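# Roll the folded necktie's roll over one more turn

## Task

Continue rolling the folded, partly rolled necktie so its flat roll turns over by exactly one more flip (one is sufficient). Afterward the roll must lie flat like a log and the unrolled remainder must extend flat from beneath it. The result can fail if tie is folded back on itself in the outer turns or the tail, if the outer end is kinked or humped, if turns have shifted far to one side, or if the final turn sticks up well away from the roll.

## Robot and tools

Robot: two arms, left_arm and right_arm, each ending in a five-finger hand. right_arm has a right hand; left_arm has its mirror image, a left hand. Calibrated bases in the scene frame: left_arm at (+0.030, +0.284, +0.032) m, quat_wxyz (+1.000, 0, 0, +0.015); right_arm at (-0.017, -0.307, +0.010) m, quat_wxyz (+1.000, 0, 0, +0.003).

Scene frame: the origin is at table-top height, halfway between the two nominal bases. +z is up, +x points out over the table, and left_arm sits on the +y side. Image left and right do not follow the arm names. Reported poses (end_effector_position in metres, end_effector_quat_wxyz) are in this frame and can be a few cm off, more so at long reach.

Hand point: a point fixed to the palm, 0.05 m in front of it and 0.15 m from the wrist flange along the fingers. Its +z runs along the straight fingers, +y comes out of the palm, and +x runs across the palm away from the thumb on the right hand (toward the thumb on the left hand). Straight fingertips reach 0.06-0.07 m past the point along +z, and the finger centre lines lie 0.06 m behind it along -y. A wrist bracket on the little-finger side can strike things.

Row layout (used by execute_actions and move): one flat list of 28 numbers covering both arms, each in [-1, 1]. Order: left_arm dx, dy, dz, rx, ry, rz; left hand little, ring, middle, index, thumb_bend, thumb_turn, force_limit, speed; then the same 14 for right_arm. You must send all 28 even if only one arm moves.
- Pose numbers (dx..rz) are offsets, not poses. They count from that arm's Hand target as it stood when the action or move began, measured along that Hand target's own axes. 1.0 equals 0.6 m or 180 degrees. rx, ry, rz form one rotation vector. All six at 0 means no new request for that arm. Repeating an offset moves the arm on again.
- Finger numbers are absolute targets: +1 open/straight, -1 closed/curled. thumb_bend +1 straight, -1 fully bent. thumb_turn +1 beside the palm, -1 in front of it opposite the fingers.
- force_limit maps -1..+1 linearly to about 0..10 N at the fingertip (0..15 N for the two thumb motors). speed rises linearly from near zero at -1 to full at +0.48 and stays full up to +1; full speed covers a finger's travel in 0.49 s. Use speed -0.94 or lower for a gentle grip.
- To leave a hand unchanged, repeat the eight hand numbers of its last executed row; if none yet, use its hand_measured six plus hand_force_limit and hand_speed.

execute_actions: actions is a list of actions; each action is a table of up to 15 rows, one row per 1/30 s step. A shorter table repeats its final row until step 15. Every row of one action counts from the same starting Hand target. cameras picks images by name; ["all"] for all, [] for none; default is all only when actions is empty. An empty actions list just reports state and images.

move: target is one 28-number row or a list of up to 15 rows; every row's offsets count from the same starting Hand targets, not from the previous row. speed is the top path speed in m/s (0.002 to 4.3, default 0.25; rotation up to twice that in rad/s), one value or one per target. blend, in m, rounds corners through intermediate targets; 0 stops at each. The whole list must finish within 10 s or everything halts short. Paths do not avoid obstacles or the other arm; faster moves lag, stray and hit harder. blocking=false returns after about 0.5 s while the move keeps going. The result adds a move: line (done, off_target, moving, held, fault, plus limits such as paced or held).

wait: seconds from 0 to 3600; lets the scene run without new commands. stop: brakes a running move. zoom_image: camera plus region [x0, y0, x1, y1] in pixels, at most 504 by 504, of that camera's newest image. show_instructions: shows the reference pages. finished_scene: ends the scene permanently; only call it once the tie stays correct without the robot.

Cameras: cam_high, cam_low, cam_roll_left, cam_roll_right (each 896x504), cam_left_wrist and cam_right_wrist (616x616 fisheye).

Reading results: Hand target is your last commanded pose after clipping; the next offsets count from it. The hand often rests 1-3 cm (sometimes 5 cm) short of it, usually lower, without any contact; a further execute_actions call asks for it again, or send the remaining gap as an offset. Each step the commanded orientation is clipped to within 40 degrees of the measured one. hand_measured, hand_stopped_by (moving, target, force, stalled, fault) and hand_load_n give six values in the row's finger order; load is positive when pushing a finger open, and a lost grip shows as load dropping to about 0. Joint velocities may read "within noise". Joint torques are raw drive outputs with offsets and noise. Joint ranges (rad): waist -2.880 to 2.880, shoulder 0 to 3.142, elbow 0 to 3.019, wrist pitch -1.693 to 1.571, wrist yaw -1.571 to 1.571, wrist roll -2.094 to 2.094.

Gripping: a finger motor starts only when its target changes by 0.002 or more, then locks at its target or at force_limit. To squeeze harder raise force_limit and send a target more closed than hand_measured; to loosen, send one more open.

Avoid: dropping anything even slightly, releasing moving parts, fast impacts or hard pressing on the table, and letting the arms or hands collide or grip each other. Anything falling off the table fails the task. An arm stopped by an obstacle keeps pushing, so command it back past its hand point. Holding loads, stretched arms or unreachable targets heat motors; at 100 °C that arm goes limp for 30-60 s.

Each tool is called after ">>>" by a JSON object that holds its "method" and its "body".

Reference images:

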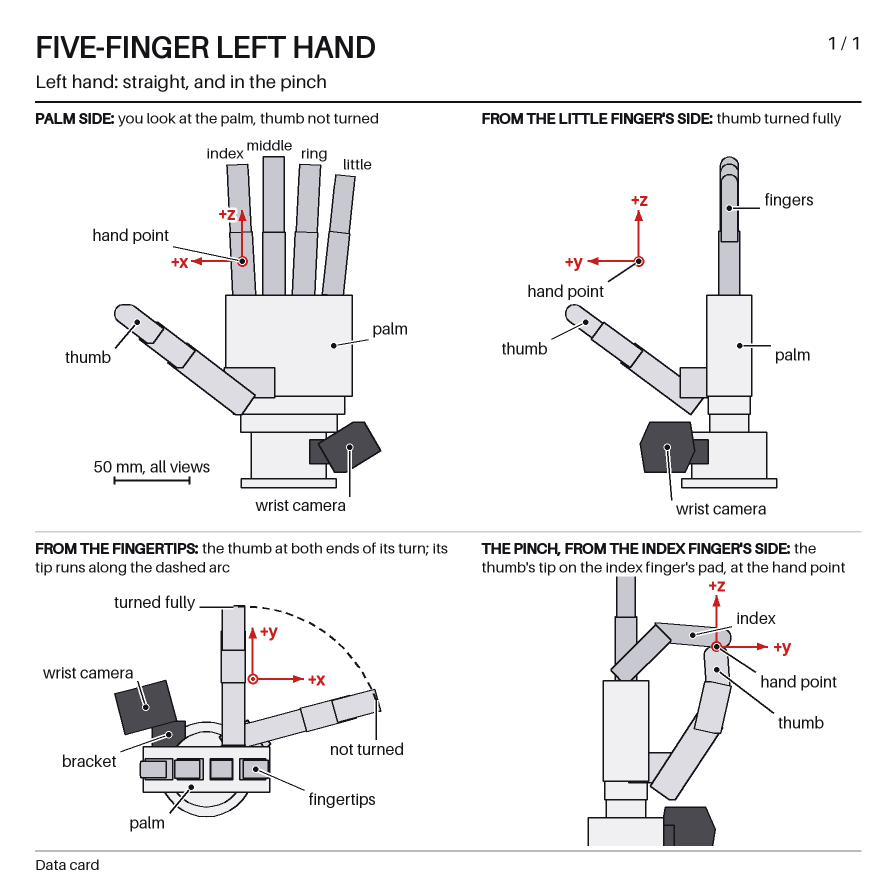

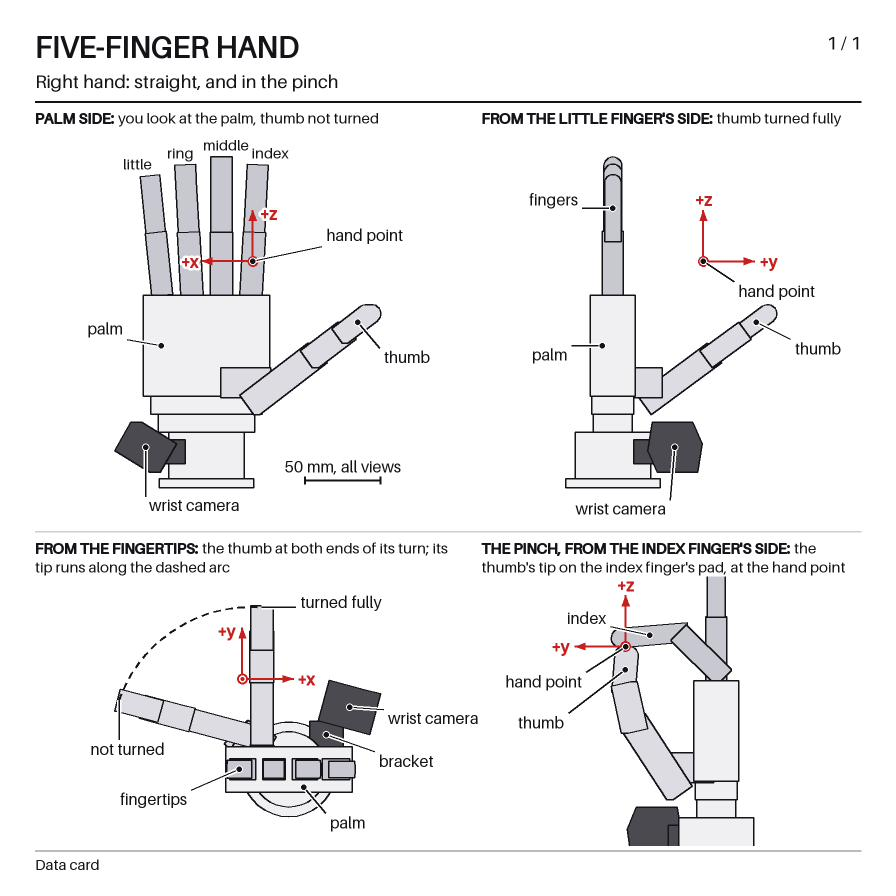

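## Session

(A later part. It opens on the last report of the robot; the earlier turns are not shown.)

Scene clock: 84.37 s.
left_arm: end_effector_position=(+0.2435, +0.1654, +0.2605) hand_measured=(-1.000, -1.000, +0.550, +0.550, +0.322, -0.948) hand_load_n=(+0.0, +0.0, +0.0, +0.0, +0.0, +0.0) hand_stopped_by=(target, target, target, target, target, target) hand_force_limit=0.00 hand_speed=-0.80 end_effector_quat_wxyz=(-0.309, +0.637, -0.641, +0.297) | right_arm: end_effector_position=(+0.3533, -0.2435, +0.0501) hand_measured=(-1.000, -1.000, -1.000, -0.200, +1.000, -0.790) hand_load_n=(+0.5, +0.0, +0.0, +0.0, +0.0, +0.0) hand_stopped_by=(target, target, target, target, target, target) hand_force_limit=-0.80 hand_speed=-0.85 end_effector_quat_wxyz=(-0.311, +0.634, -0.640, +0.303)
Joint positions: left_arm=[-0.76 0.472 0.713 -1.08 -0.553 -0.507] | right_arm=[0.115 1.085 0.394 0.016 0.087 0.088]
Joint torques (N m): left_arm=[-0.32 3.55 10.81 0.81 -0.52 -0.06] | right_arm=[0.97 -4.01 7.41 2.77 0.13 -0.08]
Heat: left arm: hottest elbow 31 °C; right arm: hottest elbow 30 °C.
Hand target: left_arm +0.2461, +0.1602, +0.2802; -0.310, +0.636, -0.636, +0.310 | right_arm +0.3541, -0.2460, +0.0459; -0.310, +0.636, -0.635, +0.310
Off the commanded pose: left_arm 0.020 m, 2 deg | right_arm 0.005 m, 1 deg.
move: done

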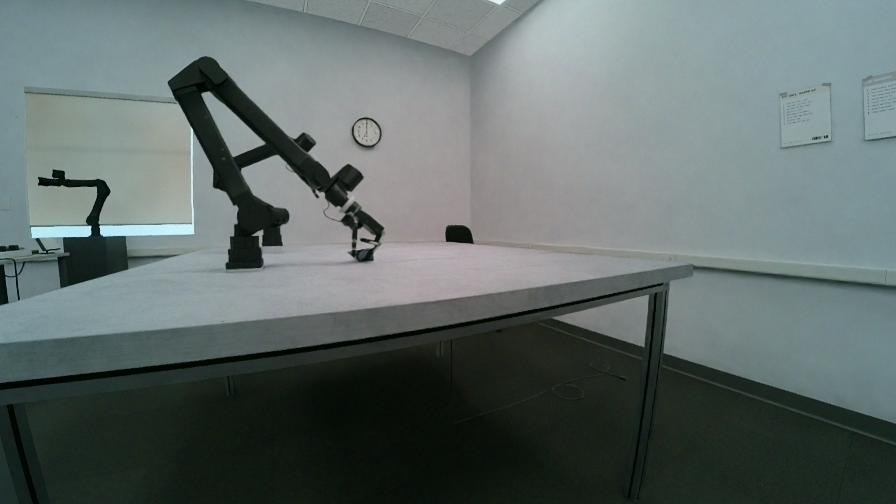

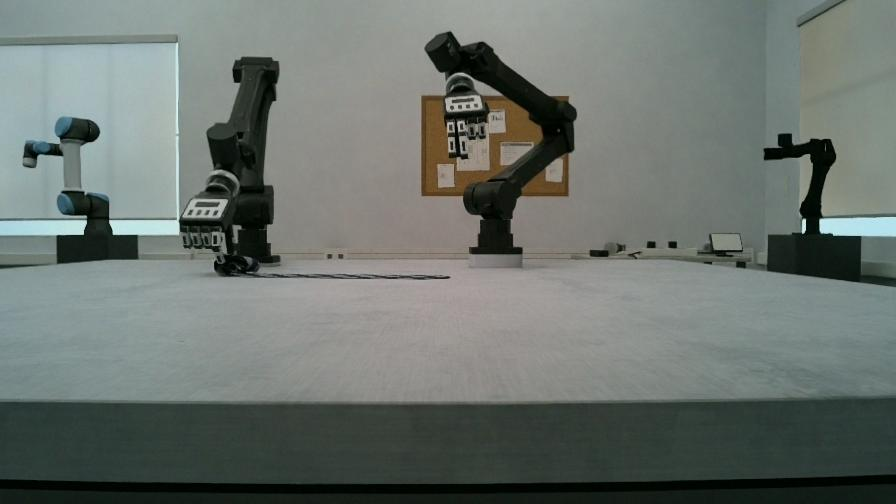

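>>> {"method": "move", "body": {"target": [0, 0, 0, 0, 0, 0, -1, -1, 0.55, 0.55, 0.322, -0.948, 0, -0.8, 0, -0.0394, -0.0308, 0, 0, 0, -1, -1, -1, -0.2, 1, -0.79, -0.8, -0.85], "speed": 0.06, "cameras": ["cam_low", "cam_roll_left", "cam_roll_right", "cam_right_wrist"]}}

>>> {"method": "zoom_image", "body": {"camera": "cam_low", "region": [325, 190, 405, 270]}}

>>> {"method": "zoom_image", "body": {"camera": "cam_roll_left", "region": [180, 170, 300, 290]}}

Scene clock: 85.83 s.
left_arm: end_effector_position=(+0.2435, +0.1654, +0.2605) hand_measured=(-1.000, -1.000, +0.550, +0.550, +0.322, -0.948) hand_load_n=(+0.0, +0.0, +0.0, +0.0, +0.0, +0.0) hand_stopped_by=(target, target, target, target, target, target) hand_force_limit=0.00 hand_speed=-0.80 end_effector_quat_wxyz=(-0.309, +0.637, -0.641, +0.297) | right_arm: end_effector_position=(+0.3395, -0.2452, +0.0578) hand_measured=(-1.000, -1.000, -1.000, -0.200, +1.000, -0.790) hand_load_n=(+0.0, +0.0, +0.0, +0.0, +0.0, +0.0) hand_stopped_by=(target, target, target, target, target, target) hand_force_limit=-0.80 hand_speed=-0.85 end_effector_quat_wxyz=(-0.303, +0.638, -0.643, +0.296)
Joint positions: left_arm=[-0.76 0.472 0.713 -1.08 -0.553 -0.507] | right_arm=[0.115 1.016 0.394 -0.076 0.087 0.088]
Joint torques (N m): left_arm=[-0.32 3.49 10.8 0.84 -0.52 -0.06] | right_arm=[0.97 -4.89 11.37 1.18 0.14 -0.07]
Heat: left arm: hottest elbow 31 °C; right arm: hottest elbow 30 °C.
Hand target: left_arm +0.2461, +0.1602, +0.2802; -0.310, +0.636, -0.636, +0.310 | right_arm +0.3541, -0.2460, +0.0760; -0.310, +0.636, -0.635, +0.310
Off the commanded pose: left_arm 0.020 m, 2 deg | right_arm 0.023 m, 2 deg.
move: off_target (right_arm)

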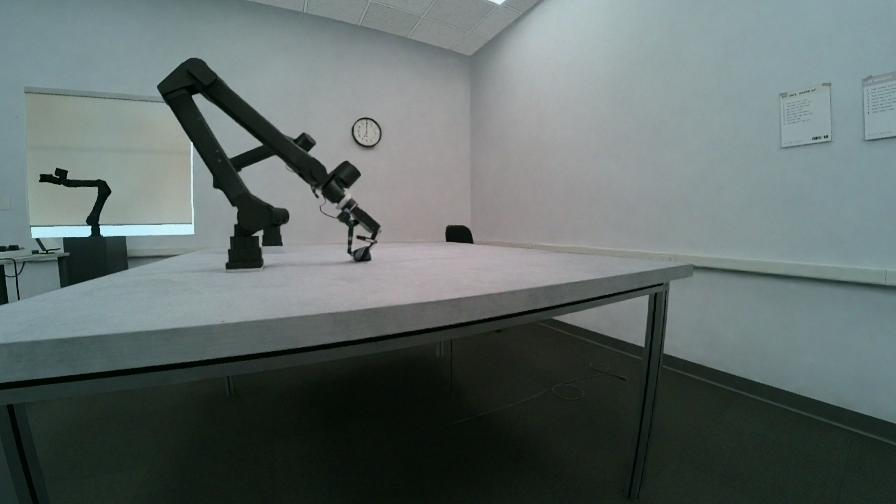

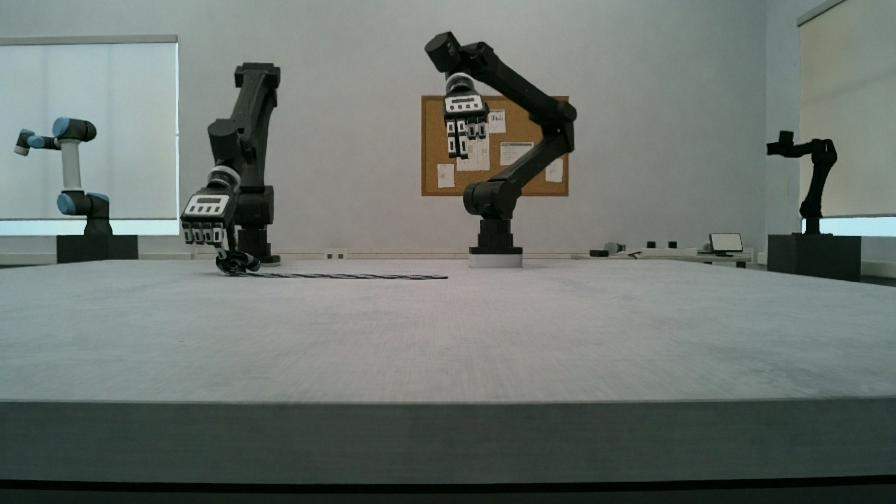

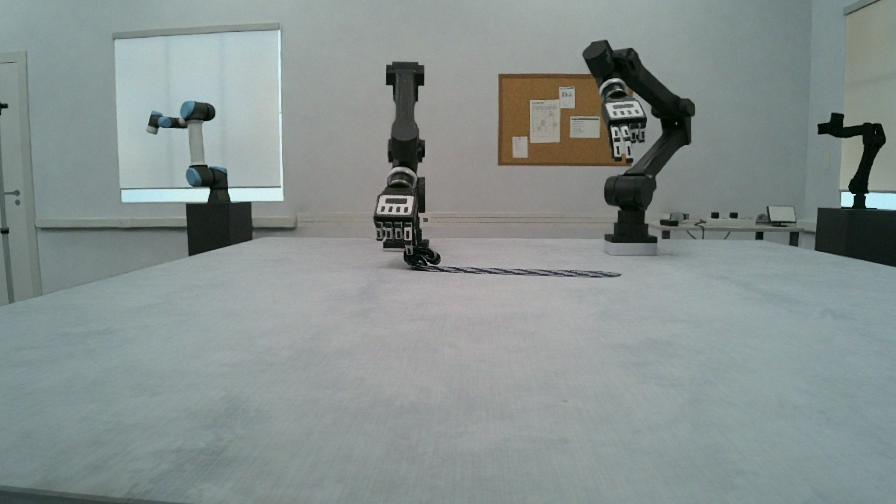

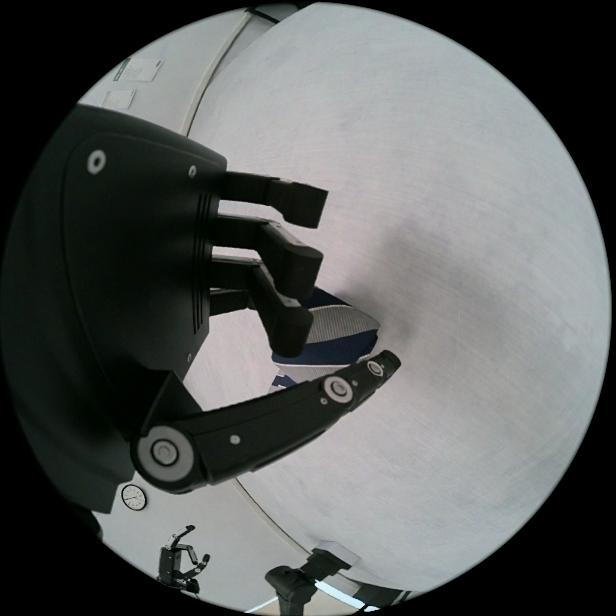

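Scaled by 6.300 from the camera's image (finer frame: 1280x720).

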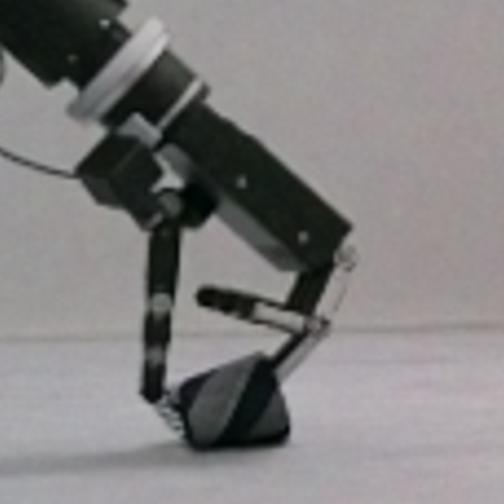

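Scaled by 4.200 from the camera's image (finer frame: 1280x720).

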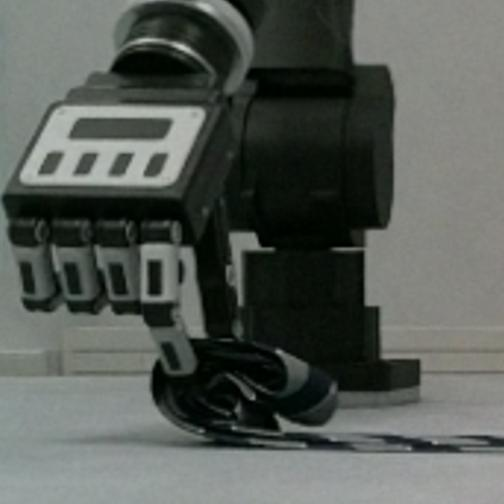

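>>> {"method": "move", "body": {"target": [0, 0, 0, 0, 0, 0, -1, -1, 0.55, 0.55, 0.322, -0.948, 0, -0.8, 0, -0.0263, -0.0205, 0, 0, 0, -1, -1, -1, -0.2, 1, -0.79, -0.8, -0.85], "speed": 0.06, "cameras": ["cam_low", "cam_roll_left", "cam_roll_right", "cam_right_wrist"]}}

>>> {"method": "zoom_image", "body": {"camera": "cam_low", "region": [325, 190, 405, 270]}}

>>> {"method": "zoom_image", "body": {"camera": "cam_roll_left", "region": [180, 170, 300, 290]}}

Scene clock: 87.20 s.
left_arm: end_effector_position=(+0.2435, +0.1654, +0.2605) hand_measured=(-1.000, -1.000, +0.550, +0.550, +0.322, -0.948) hand_load_n=(+0.0, +0.0, +0.0, +0.0, +0.0, +0.0) hand_stopped_by=(target, target, target, target, target, target) hand_force_limit=0.00 hand_speed=-0.80 end_effector_quat_wxyz=(-0.309, +0.637, -0.641, +0.297) | right_arm: end_effector_position=(+0.3402, -0.2451, +0.0772) hand_measured=(-1.000, -1.000, -1.000, -0.200, +1.000, -0.790) hand_load_n=(+0.0, +0.0, +0.0, +0.0, +0.0, +0.0) hand_stopped_by=(target, target, target, target, target, target) hand_force_limit=-0.80 hand_speed=-0.85 end_effector_quat_wxyz=(-0.303, +0.638, -0.643, +0.297)
Joint positions: left_arm=[-0.76 0.472 0.713 -1.08 -0.553 -0.507] | right_arm=[0.115 0.969 0.429 -0.158 0.087 0.088]
Joint torques (N m): left_arm=[-0.38 3.6 10.8 0.83 -0.52 -0.06] | right_arm=[0.91 -4.6 11.86 1.18 0.14 -0.07]
Heat: left arm: hottest elbow 31 °C; right arm: hottest elbow 30 °C.
Hand target: left_arm +0.2461, +0.1602, +0.2802; -0.310, +0.636, -0.636, +0.310 | right_arm +0.3542, -0.2460, +0.0961; -0.310, +0.636, -0.635, +0.310
Off the commanded pose: left_arm 0.020 m, 2 deg | right_arm 0.023 m, 2 deg.
move: off_target (right_arm)

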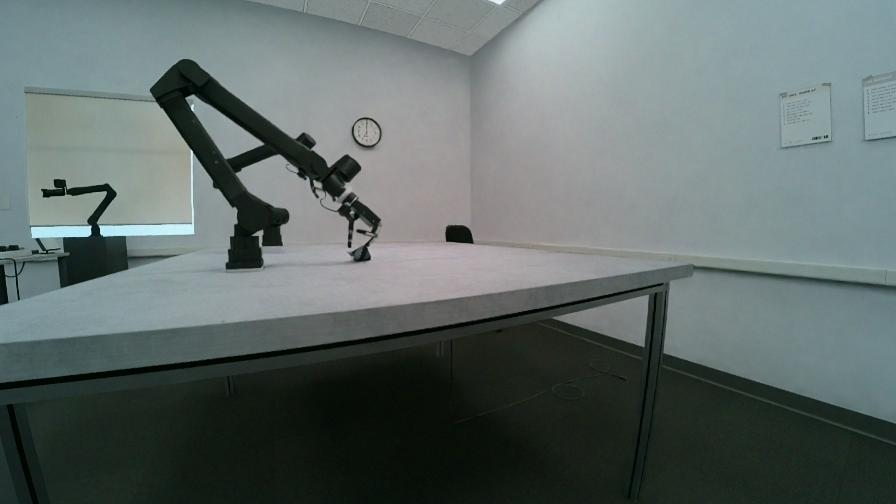

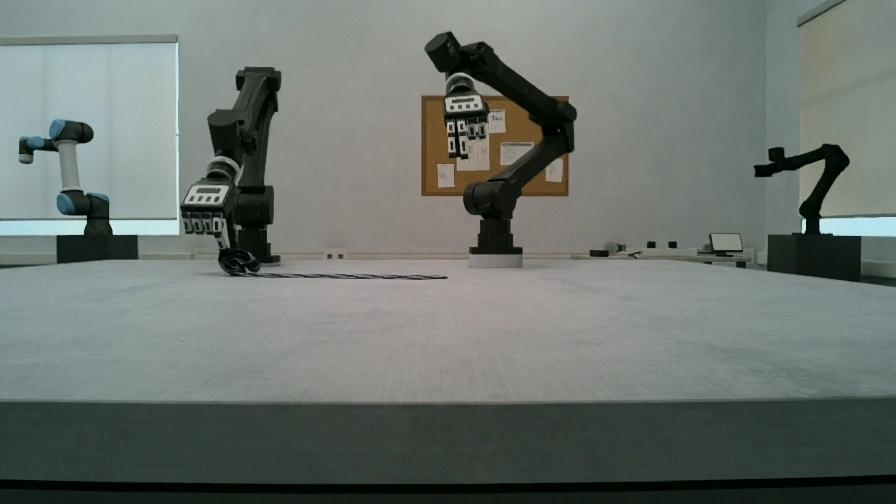

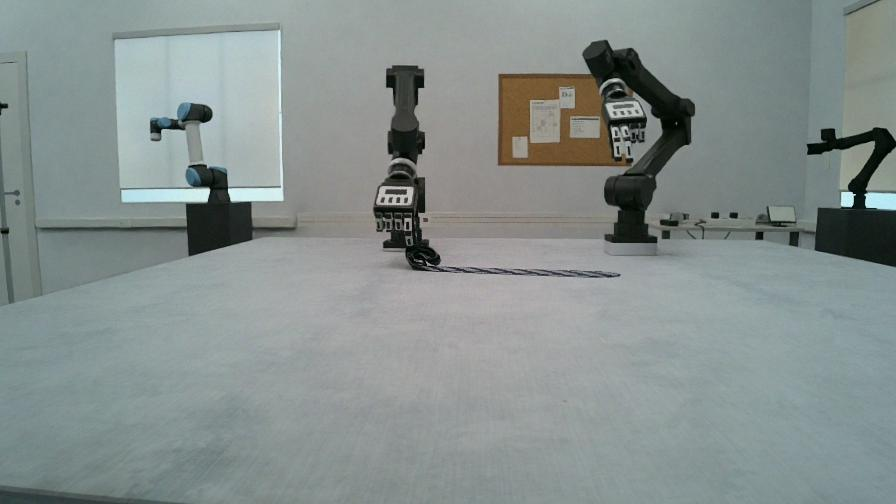

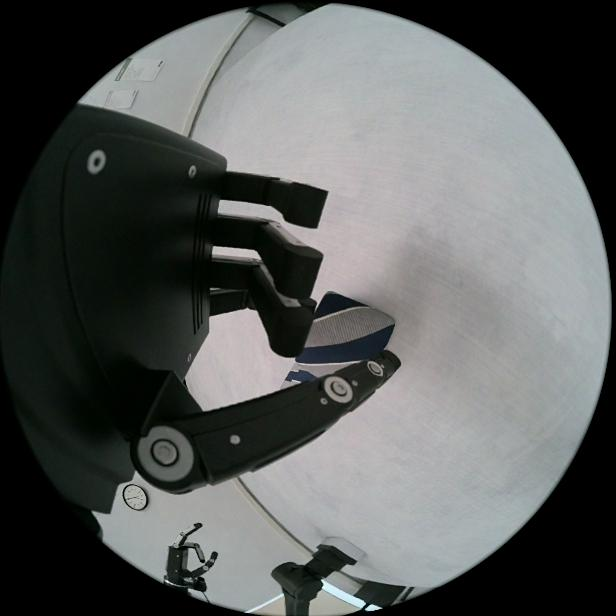

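Scaled by 6.300 from the camera's image (finer frame: 1280x720).

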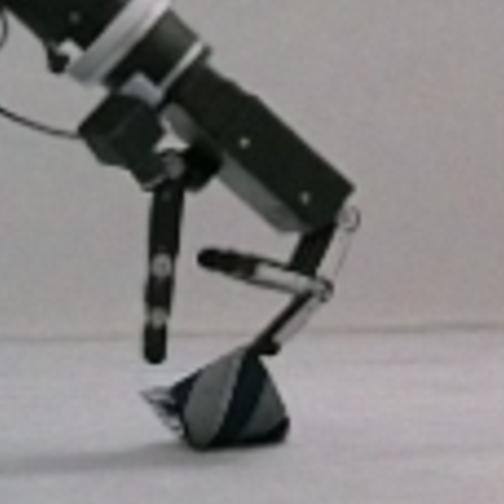

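Scaled by 4.200 from the camera's image (finer frame: 1280x720).

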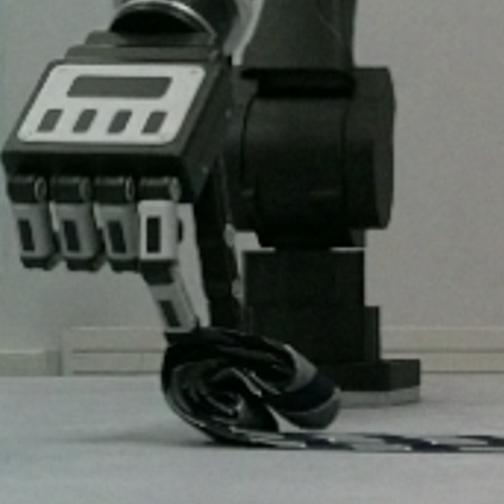

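>>> {"method": "move", "body": {"target": [[0, 0, 0, 0, 0, 0, -1, -1, 0.55, 0.55, 0.322, -0.948, 0, -0.8, -0.0433, -0.0592, -0.0975, 0, 0, 0, -1, -1, -1, -0.2, 1, -0.79, -0.8, -0.85],[0, 0, 0, 0, 0, 0, -1, -1, 0.55, 0.55, 0.322, -0.948, 0, -0.8, -0.0933, 0.0487, -0.1137, -0.3548, -0.0440, 0.0160, -1, -1, -1, -1, 1, 1, 0, -0.4]], "speed": 0.15, "blend": 0.02, "cameras": ["cam_low", "cam_roll_left", "cam_roll_right", "cam_right_wrist", "cam_high"]}}

>>> {"method": "zoom_image", "body": {"camera": "cam_low", "region": [325, 190, 405, 270]}}

>>> {"method": "zoom_image", "body": {"camera": "cam_roll_left", "region": [180, 170, 300, 290]}}

>>> {"method": "zoom_image", "body": {"camera": "cam_roll_right", "region": [370, 170, 490, 290]}}

Scene clock: 97.50 s.
left_arm: end_effector_position=(+0.2435, +0.1654, +0.2605) hand_measured=(-1.000, -1.000, +0.550, +0.550, +0.322, -0.948) hand_load_n=(+0.0, +0.0, +0.0, +0.0, +0.0, +0.0) hand_stopped_by=(target, target, target, target, target, target) hand_force_limit=0.00 hand_speed=-0.80 end_effector_quat_wxyz=(-0.309, +0.637, -0.641, +0.297) | right_arm: end_effector_position=(+0.2712, -0.1893, +0.1077) hand_measured=(-1.000, -1.000, -1.000, -1.000, +1.000, +1.000) hand_load_n=(+0.0, +0.5, +0.0, +0.0, +0.0, +0.0) hand_stopped_by=(target, target, target, target, target, target) hand_force_limit=0.00 hand_speed=-0.40 end_effector_quat_wxyz=(+0.030, +0.707, -0.696, -0.120)
Joint positions: left_arm=[-0.76 0.472 0.713 -1.08 -0.553 -0.507] | right_arm=[0.16 1.507 1.043 -1.297 -0.159 0.135]
Joint torques (N m): left_arm=[-0.32 3.55 10.78 0.81 -0.52 -0.06] | right_arm=[0.03 -9.7 10.28 -0.68 -0.35 -0.12]
Motor temperatures (°C): left_arm=[26 27 32 25 25 22] | right_arm=[27 27 31 25 24 26]
Heat: left arm: hottest elbow 32 °C; right arm: hottest elbow 31 °C.
Hand target: left_arm +0.2461, +0.1602, +0.2802; -0.310, +0.636, -0.636, +0.310 | right_arm +0.2823, -0.1900, +0.1149; +0.025, +0.707, -0.696, -0.122
Off the commanded pose: left_arm 0.020 m, 2 deg | right_arm 0.013 m, 1 deg.
move: off_target (right_arm); target 2's new numbers were sent with right_arm's hand 0.013 m and 1 deg from that target
Images, in order (width x height): cam_high 896x504, cam_low 896x504, cam_roll_left 896x504, cam_roll_right 896x504, cam_right_wrist 616x616.

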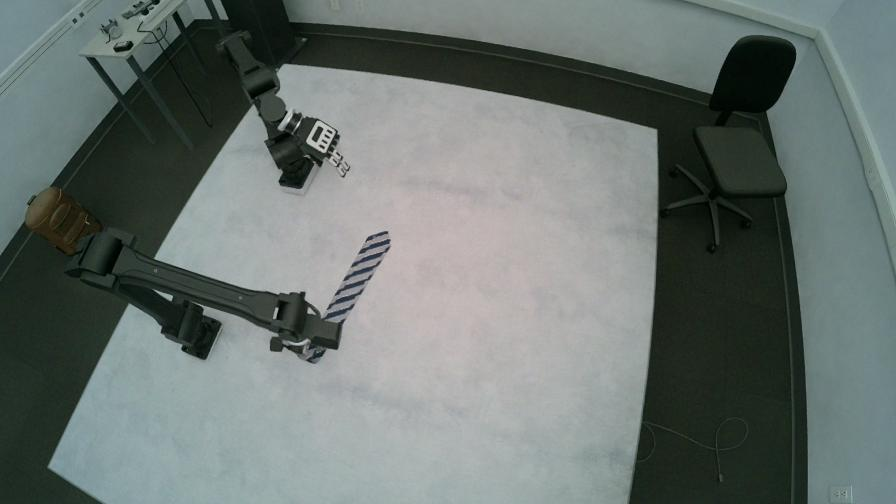

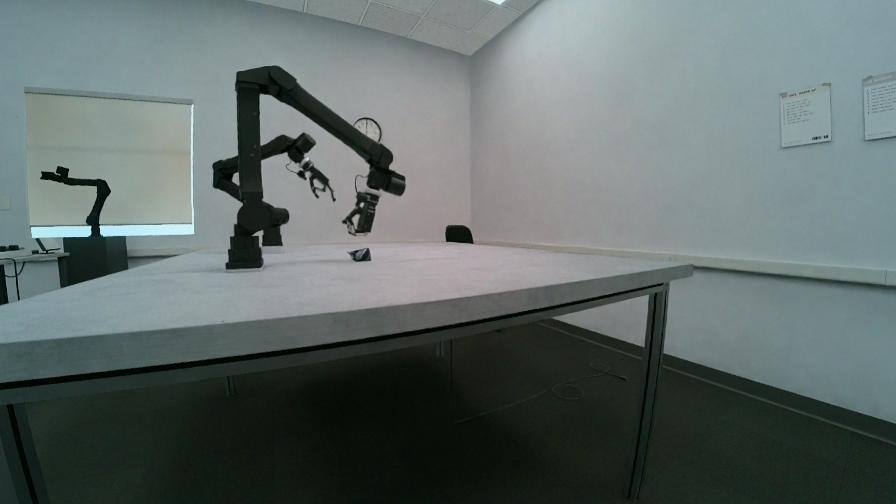

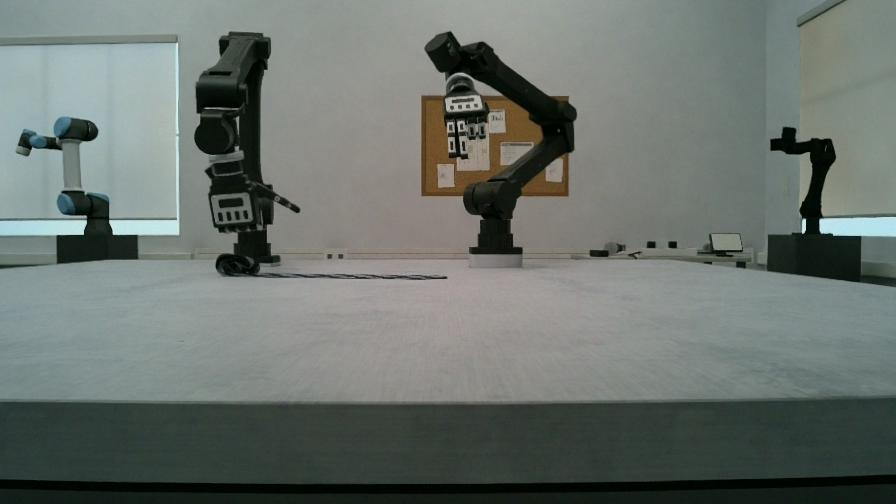

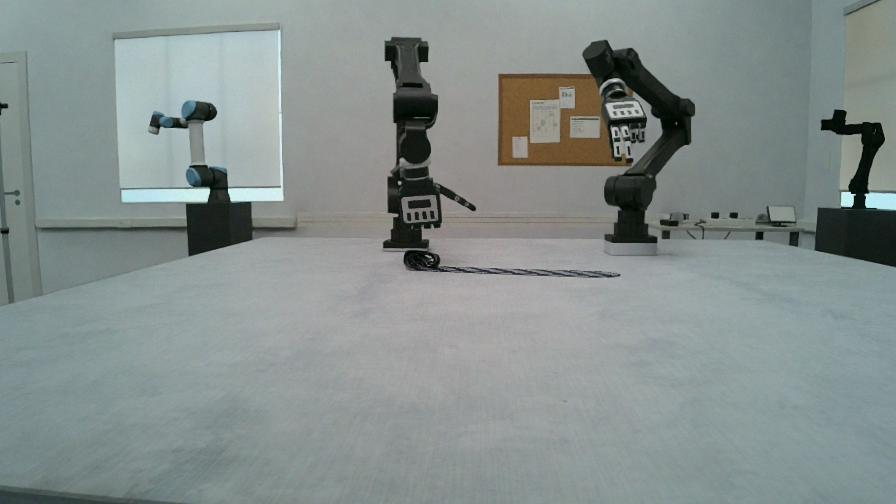

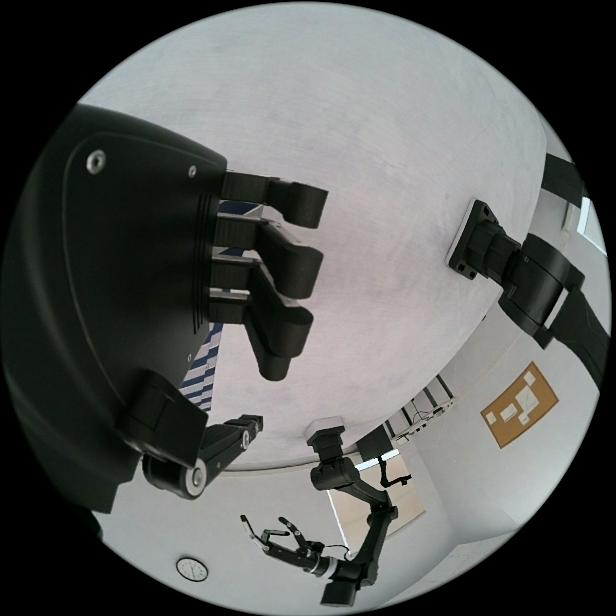

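Scaled by 6.300 from the camera's image (finer frame: 1280x720).

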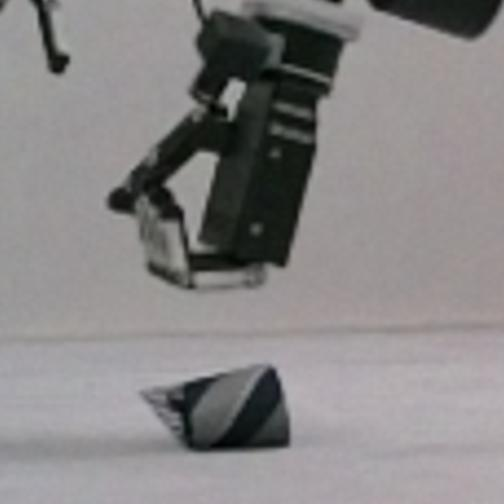

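Scaled by 4.200 from the camera's image (finer frame: 1280x720).

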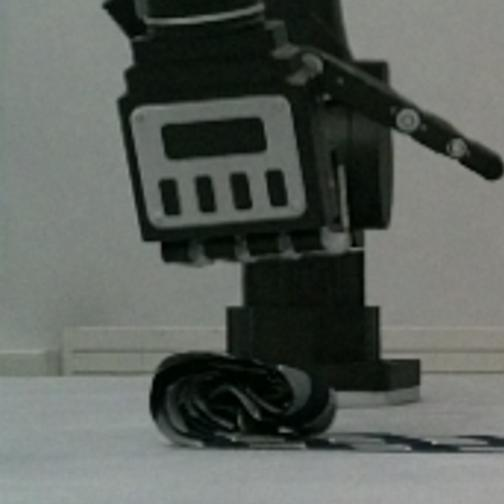

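Scaled by 4.200 from the camera's image (finer frame: 1280x720).

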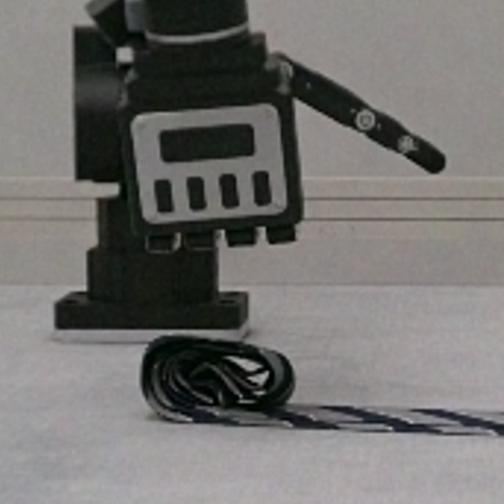

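>>> {"method": "move", "body": {"target": [0, 0, 0, 0, 0, 0, -1, -1, 0.55, 0.55, 0.322, -0.948, 0, -0.8, 0.0347, -0.0265, 0.0633, 0, 0, 0, -1, -1, -1, -1, 1, 1, 0, -0.4], "speed": 0.1, "cameras": ["cam_low", "cam_roll_left", "cam_roll_right"]}}

>>> {"method": "zoom_image", "body": {"camera": "cam_low", "region": [325, 190, 405, 270]}}

>>> {"method": "zoom_image", "body": {"camera": "cam_roll_left", "region": [180, 170, 300, 290]}}

Scene clock: 99.53 s.
left_arm: end_effector_position=(+0.2435, +0.1654, +0.2605) hand_measured=(-1.000, -1.000, +0.550, +0.550, +0.322, -0.948) hand_load_n=(+0.0, +0.0, +0.0, +0.0, +0.0, +0.0) hand_stopped_by=(target, target, target, target, target, target) hand_force_limit=0.00 hand_speed=-0.80 end_effector_quat_wxyz=(-0.309, +0.637, -0.641, +0.297) | right_arm: end_effector_position=(+0.2910, -0.2010, +0.0792) hand_measured=(-1.000, -1.000, -1.000, -1.000, +1.000, +1.000) hand_load_n=(+0.0, +0.0, +0.0, +0.0, +0.0, +0.0) hand_stopped_by=(target, target, target, target, target, target) hand_force_limit=0.00 hand_speed=-0.40 end_effector_quat_wxyz=(+0.022, +0.704, -0.700, -0.118)
Joint positions: left_arm=[-0.76 0.472 0.713 -1.08 -0.553 -0.507] | right_arm=[0.119 1.577 1.043 -1.218 -0.159 0.106]
Joint torques (N m): left_arm=[-0.32 3.55 10.8 0.84 -0.51 -0.06] | right_arm=[0.21 -10.29 6.75 0.44 -0.08 -0.12]
Heat: left arm: hottest elbow 32 °C; right arm: hottest elbow 31 °C.
Hand target: left_arm +0.2461, +0.1602, +0.2802; -0.310, +0.636, -0.636, +0.310 | right_arm +0.2900, -0.2051, +0.0720; +0.025, +0.707, -0.696, -0.123
Off the commanded pose: left_arm 0.020 m, 2 deg | right_arm 0.008 m, 1 deg.
move: done

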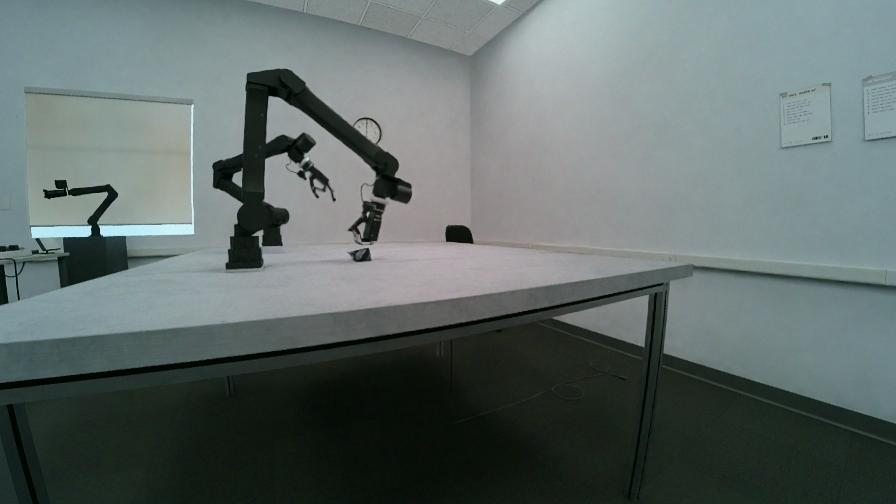

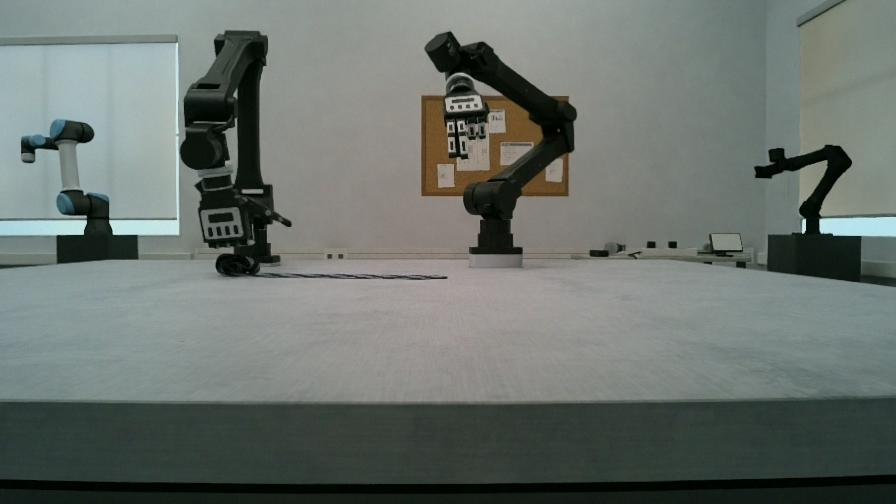

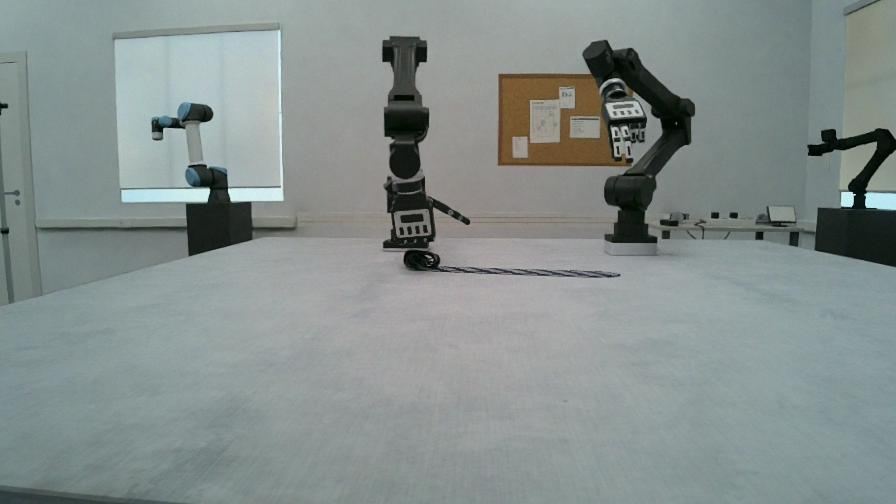

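Scaled by 6.300 from the camera's image (finer frame: 1280x720).

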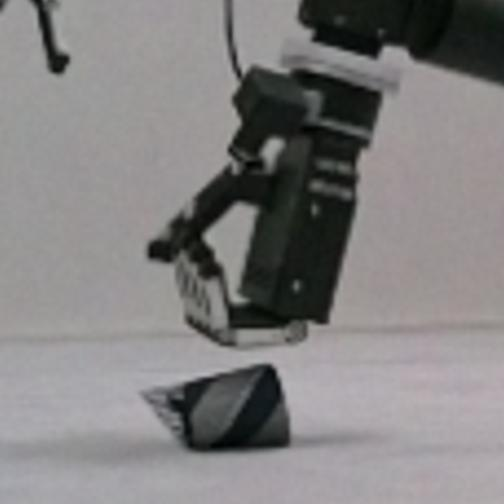

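Scaled by 4.200 from the camera's image (finer frame: 1280x720).

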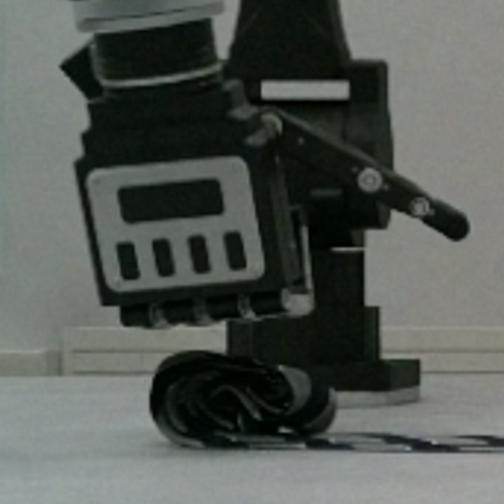

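>>> {"method": "move", "body": {"target": [0, 0, 0, 0, 0, 0, -1, -1, 0.55, 0.55, 0.322, -0.948, 0, -0.8, 0.0043, 0.0017, 0.0324, 0, 0, 0, -1, -1, -1, -1, 1, 1, 0, -0.4], "speed": 0.06, "cameras": ["cam_low", "cam_roll_left", "cam_roll_right"]}}

>>> {"method": "zoom_image", "body": {"camera": "cam_low", "region": [325, 190, 405, 270]}}

>>> {"method": "zoom_image", "body": {"camera": "cam_roll_left", "region": [180, 170, 300, 290]}}

Scene clock: 100.83 s.
left_arm: end_effector_position=(+0.2435, +0.1654, +0.2605) hand_measured=(-1.000, -1.000, +0.550, +0.550, +0.322, -0.948) hand_load_n=(+0.0, +0.0, +0.0, +0.0, +0.0, +0.0) hand_stopped_by=(target, target, target, target, target, target) hand_force_limit=0.00 hand_speed=-0.80 end_effector_quat_wxyz=(-0.309, +0.637, -0.641, +0.297) | right_arm: end_effector_position=(+0.2873, -0.2014, +0.0611) hand_measured=(-1.000, -1.000, -1.000, -1.000, +1.000, +1.000) hand_load_n=(+0.0, +0.0, +0.0, +0.0, +0.0, +0.0) hand_stopped_by=(target, target, target, target, target, target) hand_force_limit=0.00 hand_speed=-0.40 end_effector_quat_wxyz=(+0.021, +0.704, -0.700, -0.117)
Joint positions: left_arm=[-0.76 0.472 0.713 -1.08 -0.553 -0.507] | right_arm=[0.119 1.593 1.008 -1.164 -0.159 0.106]
Joint torques (N m): left_arm=[-0.32 3.49 10.8 0.83 -0.52 -0.06] | right_arm=[0.38 -10.17 6.32 0.44 -0.09 -0.11]
Heat: left arm: hottest elbow 32 °C; right arm: hottest elbow 31 °C.
Hand target: left_arm +0.2461, +0.1602, +0.2802; -0.310, +0.636, -0.636, +0.310 | right_arm +0.2849, -0.2050, +0.0529; +0.025, +0.707, -0.696, -0.123
Off the commanded pose: left_arm 0.020 m, 2 deg | right_arm 0.009 m, 1 deg.
move: done

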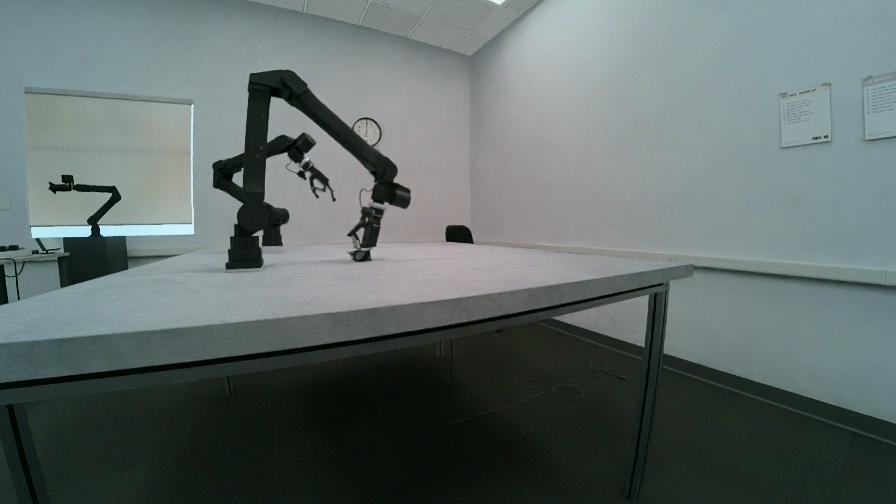

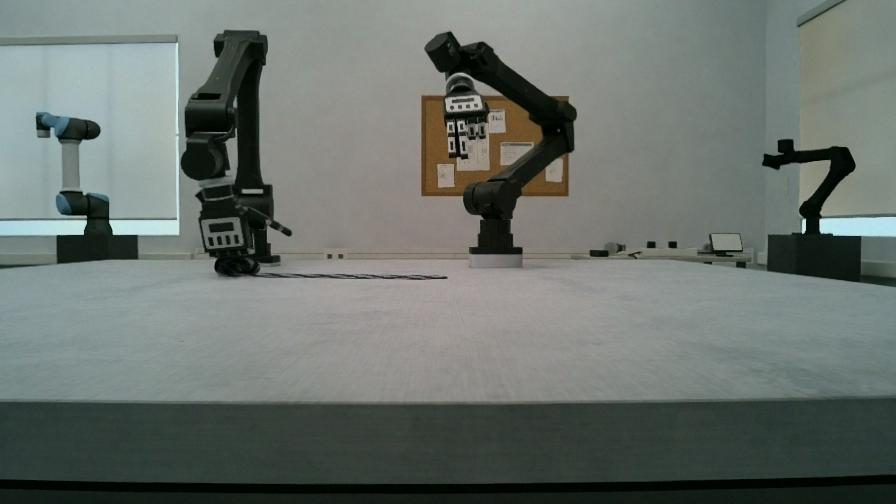

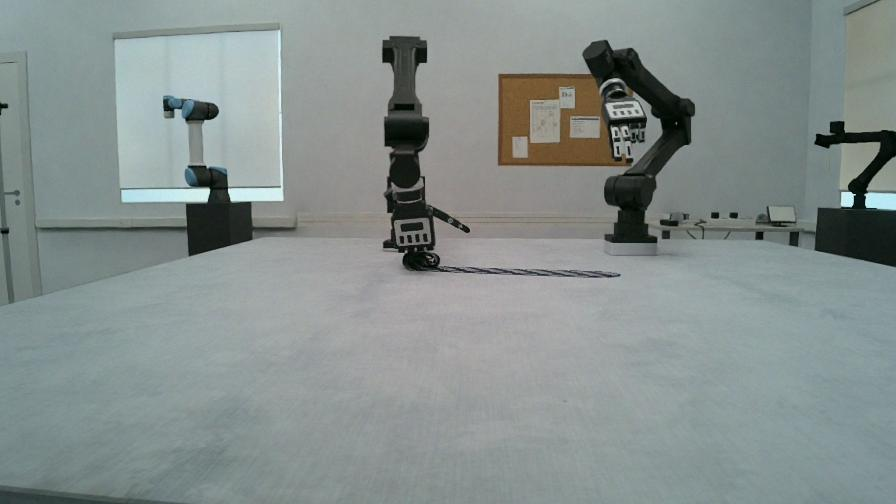

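Scaled by 6.300 from the camera's image (finer frame: 1280x720).

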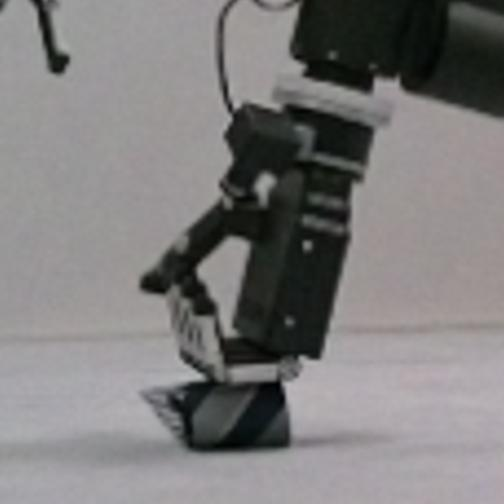

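Scaled by 4.200 from the camera's image (finer frame: 1280x720).

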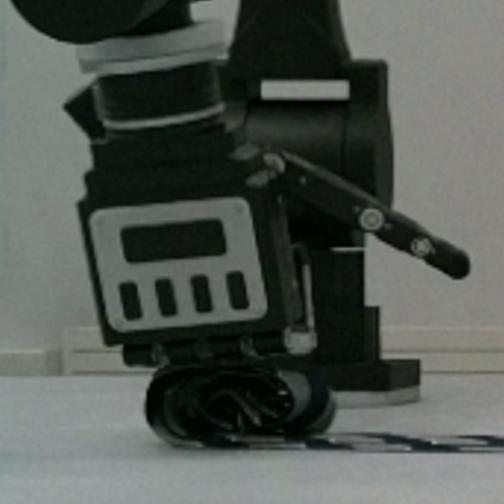

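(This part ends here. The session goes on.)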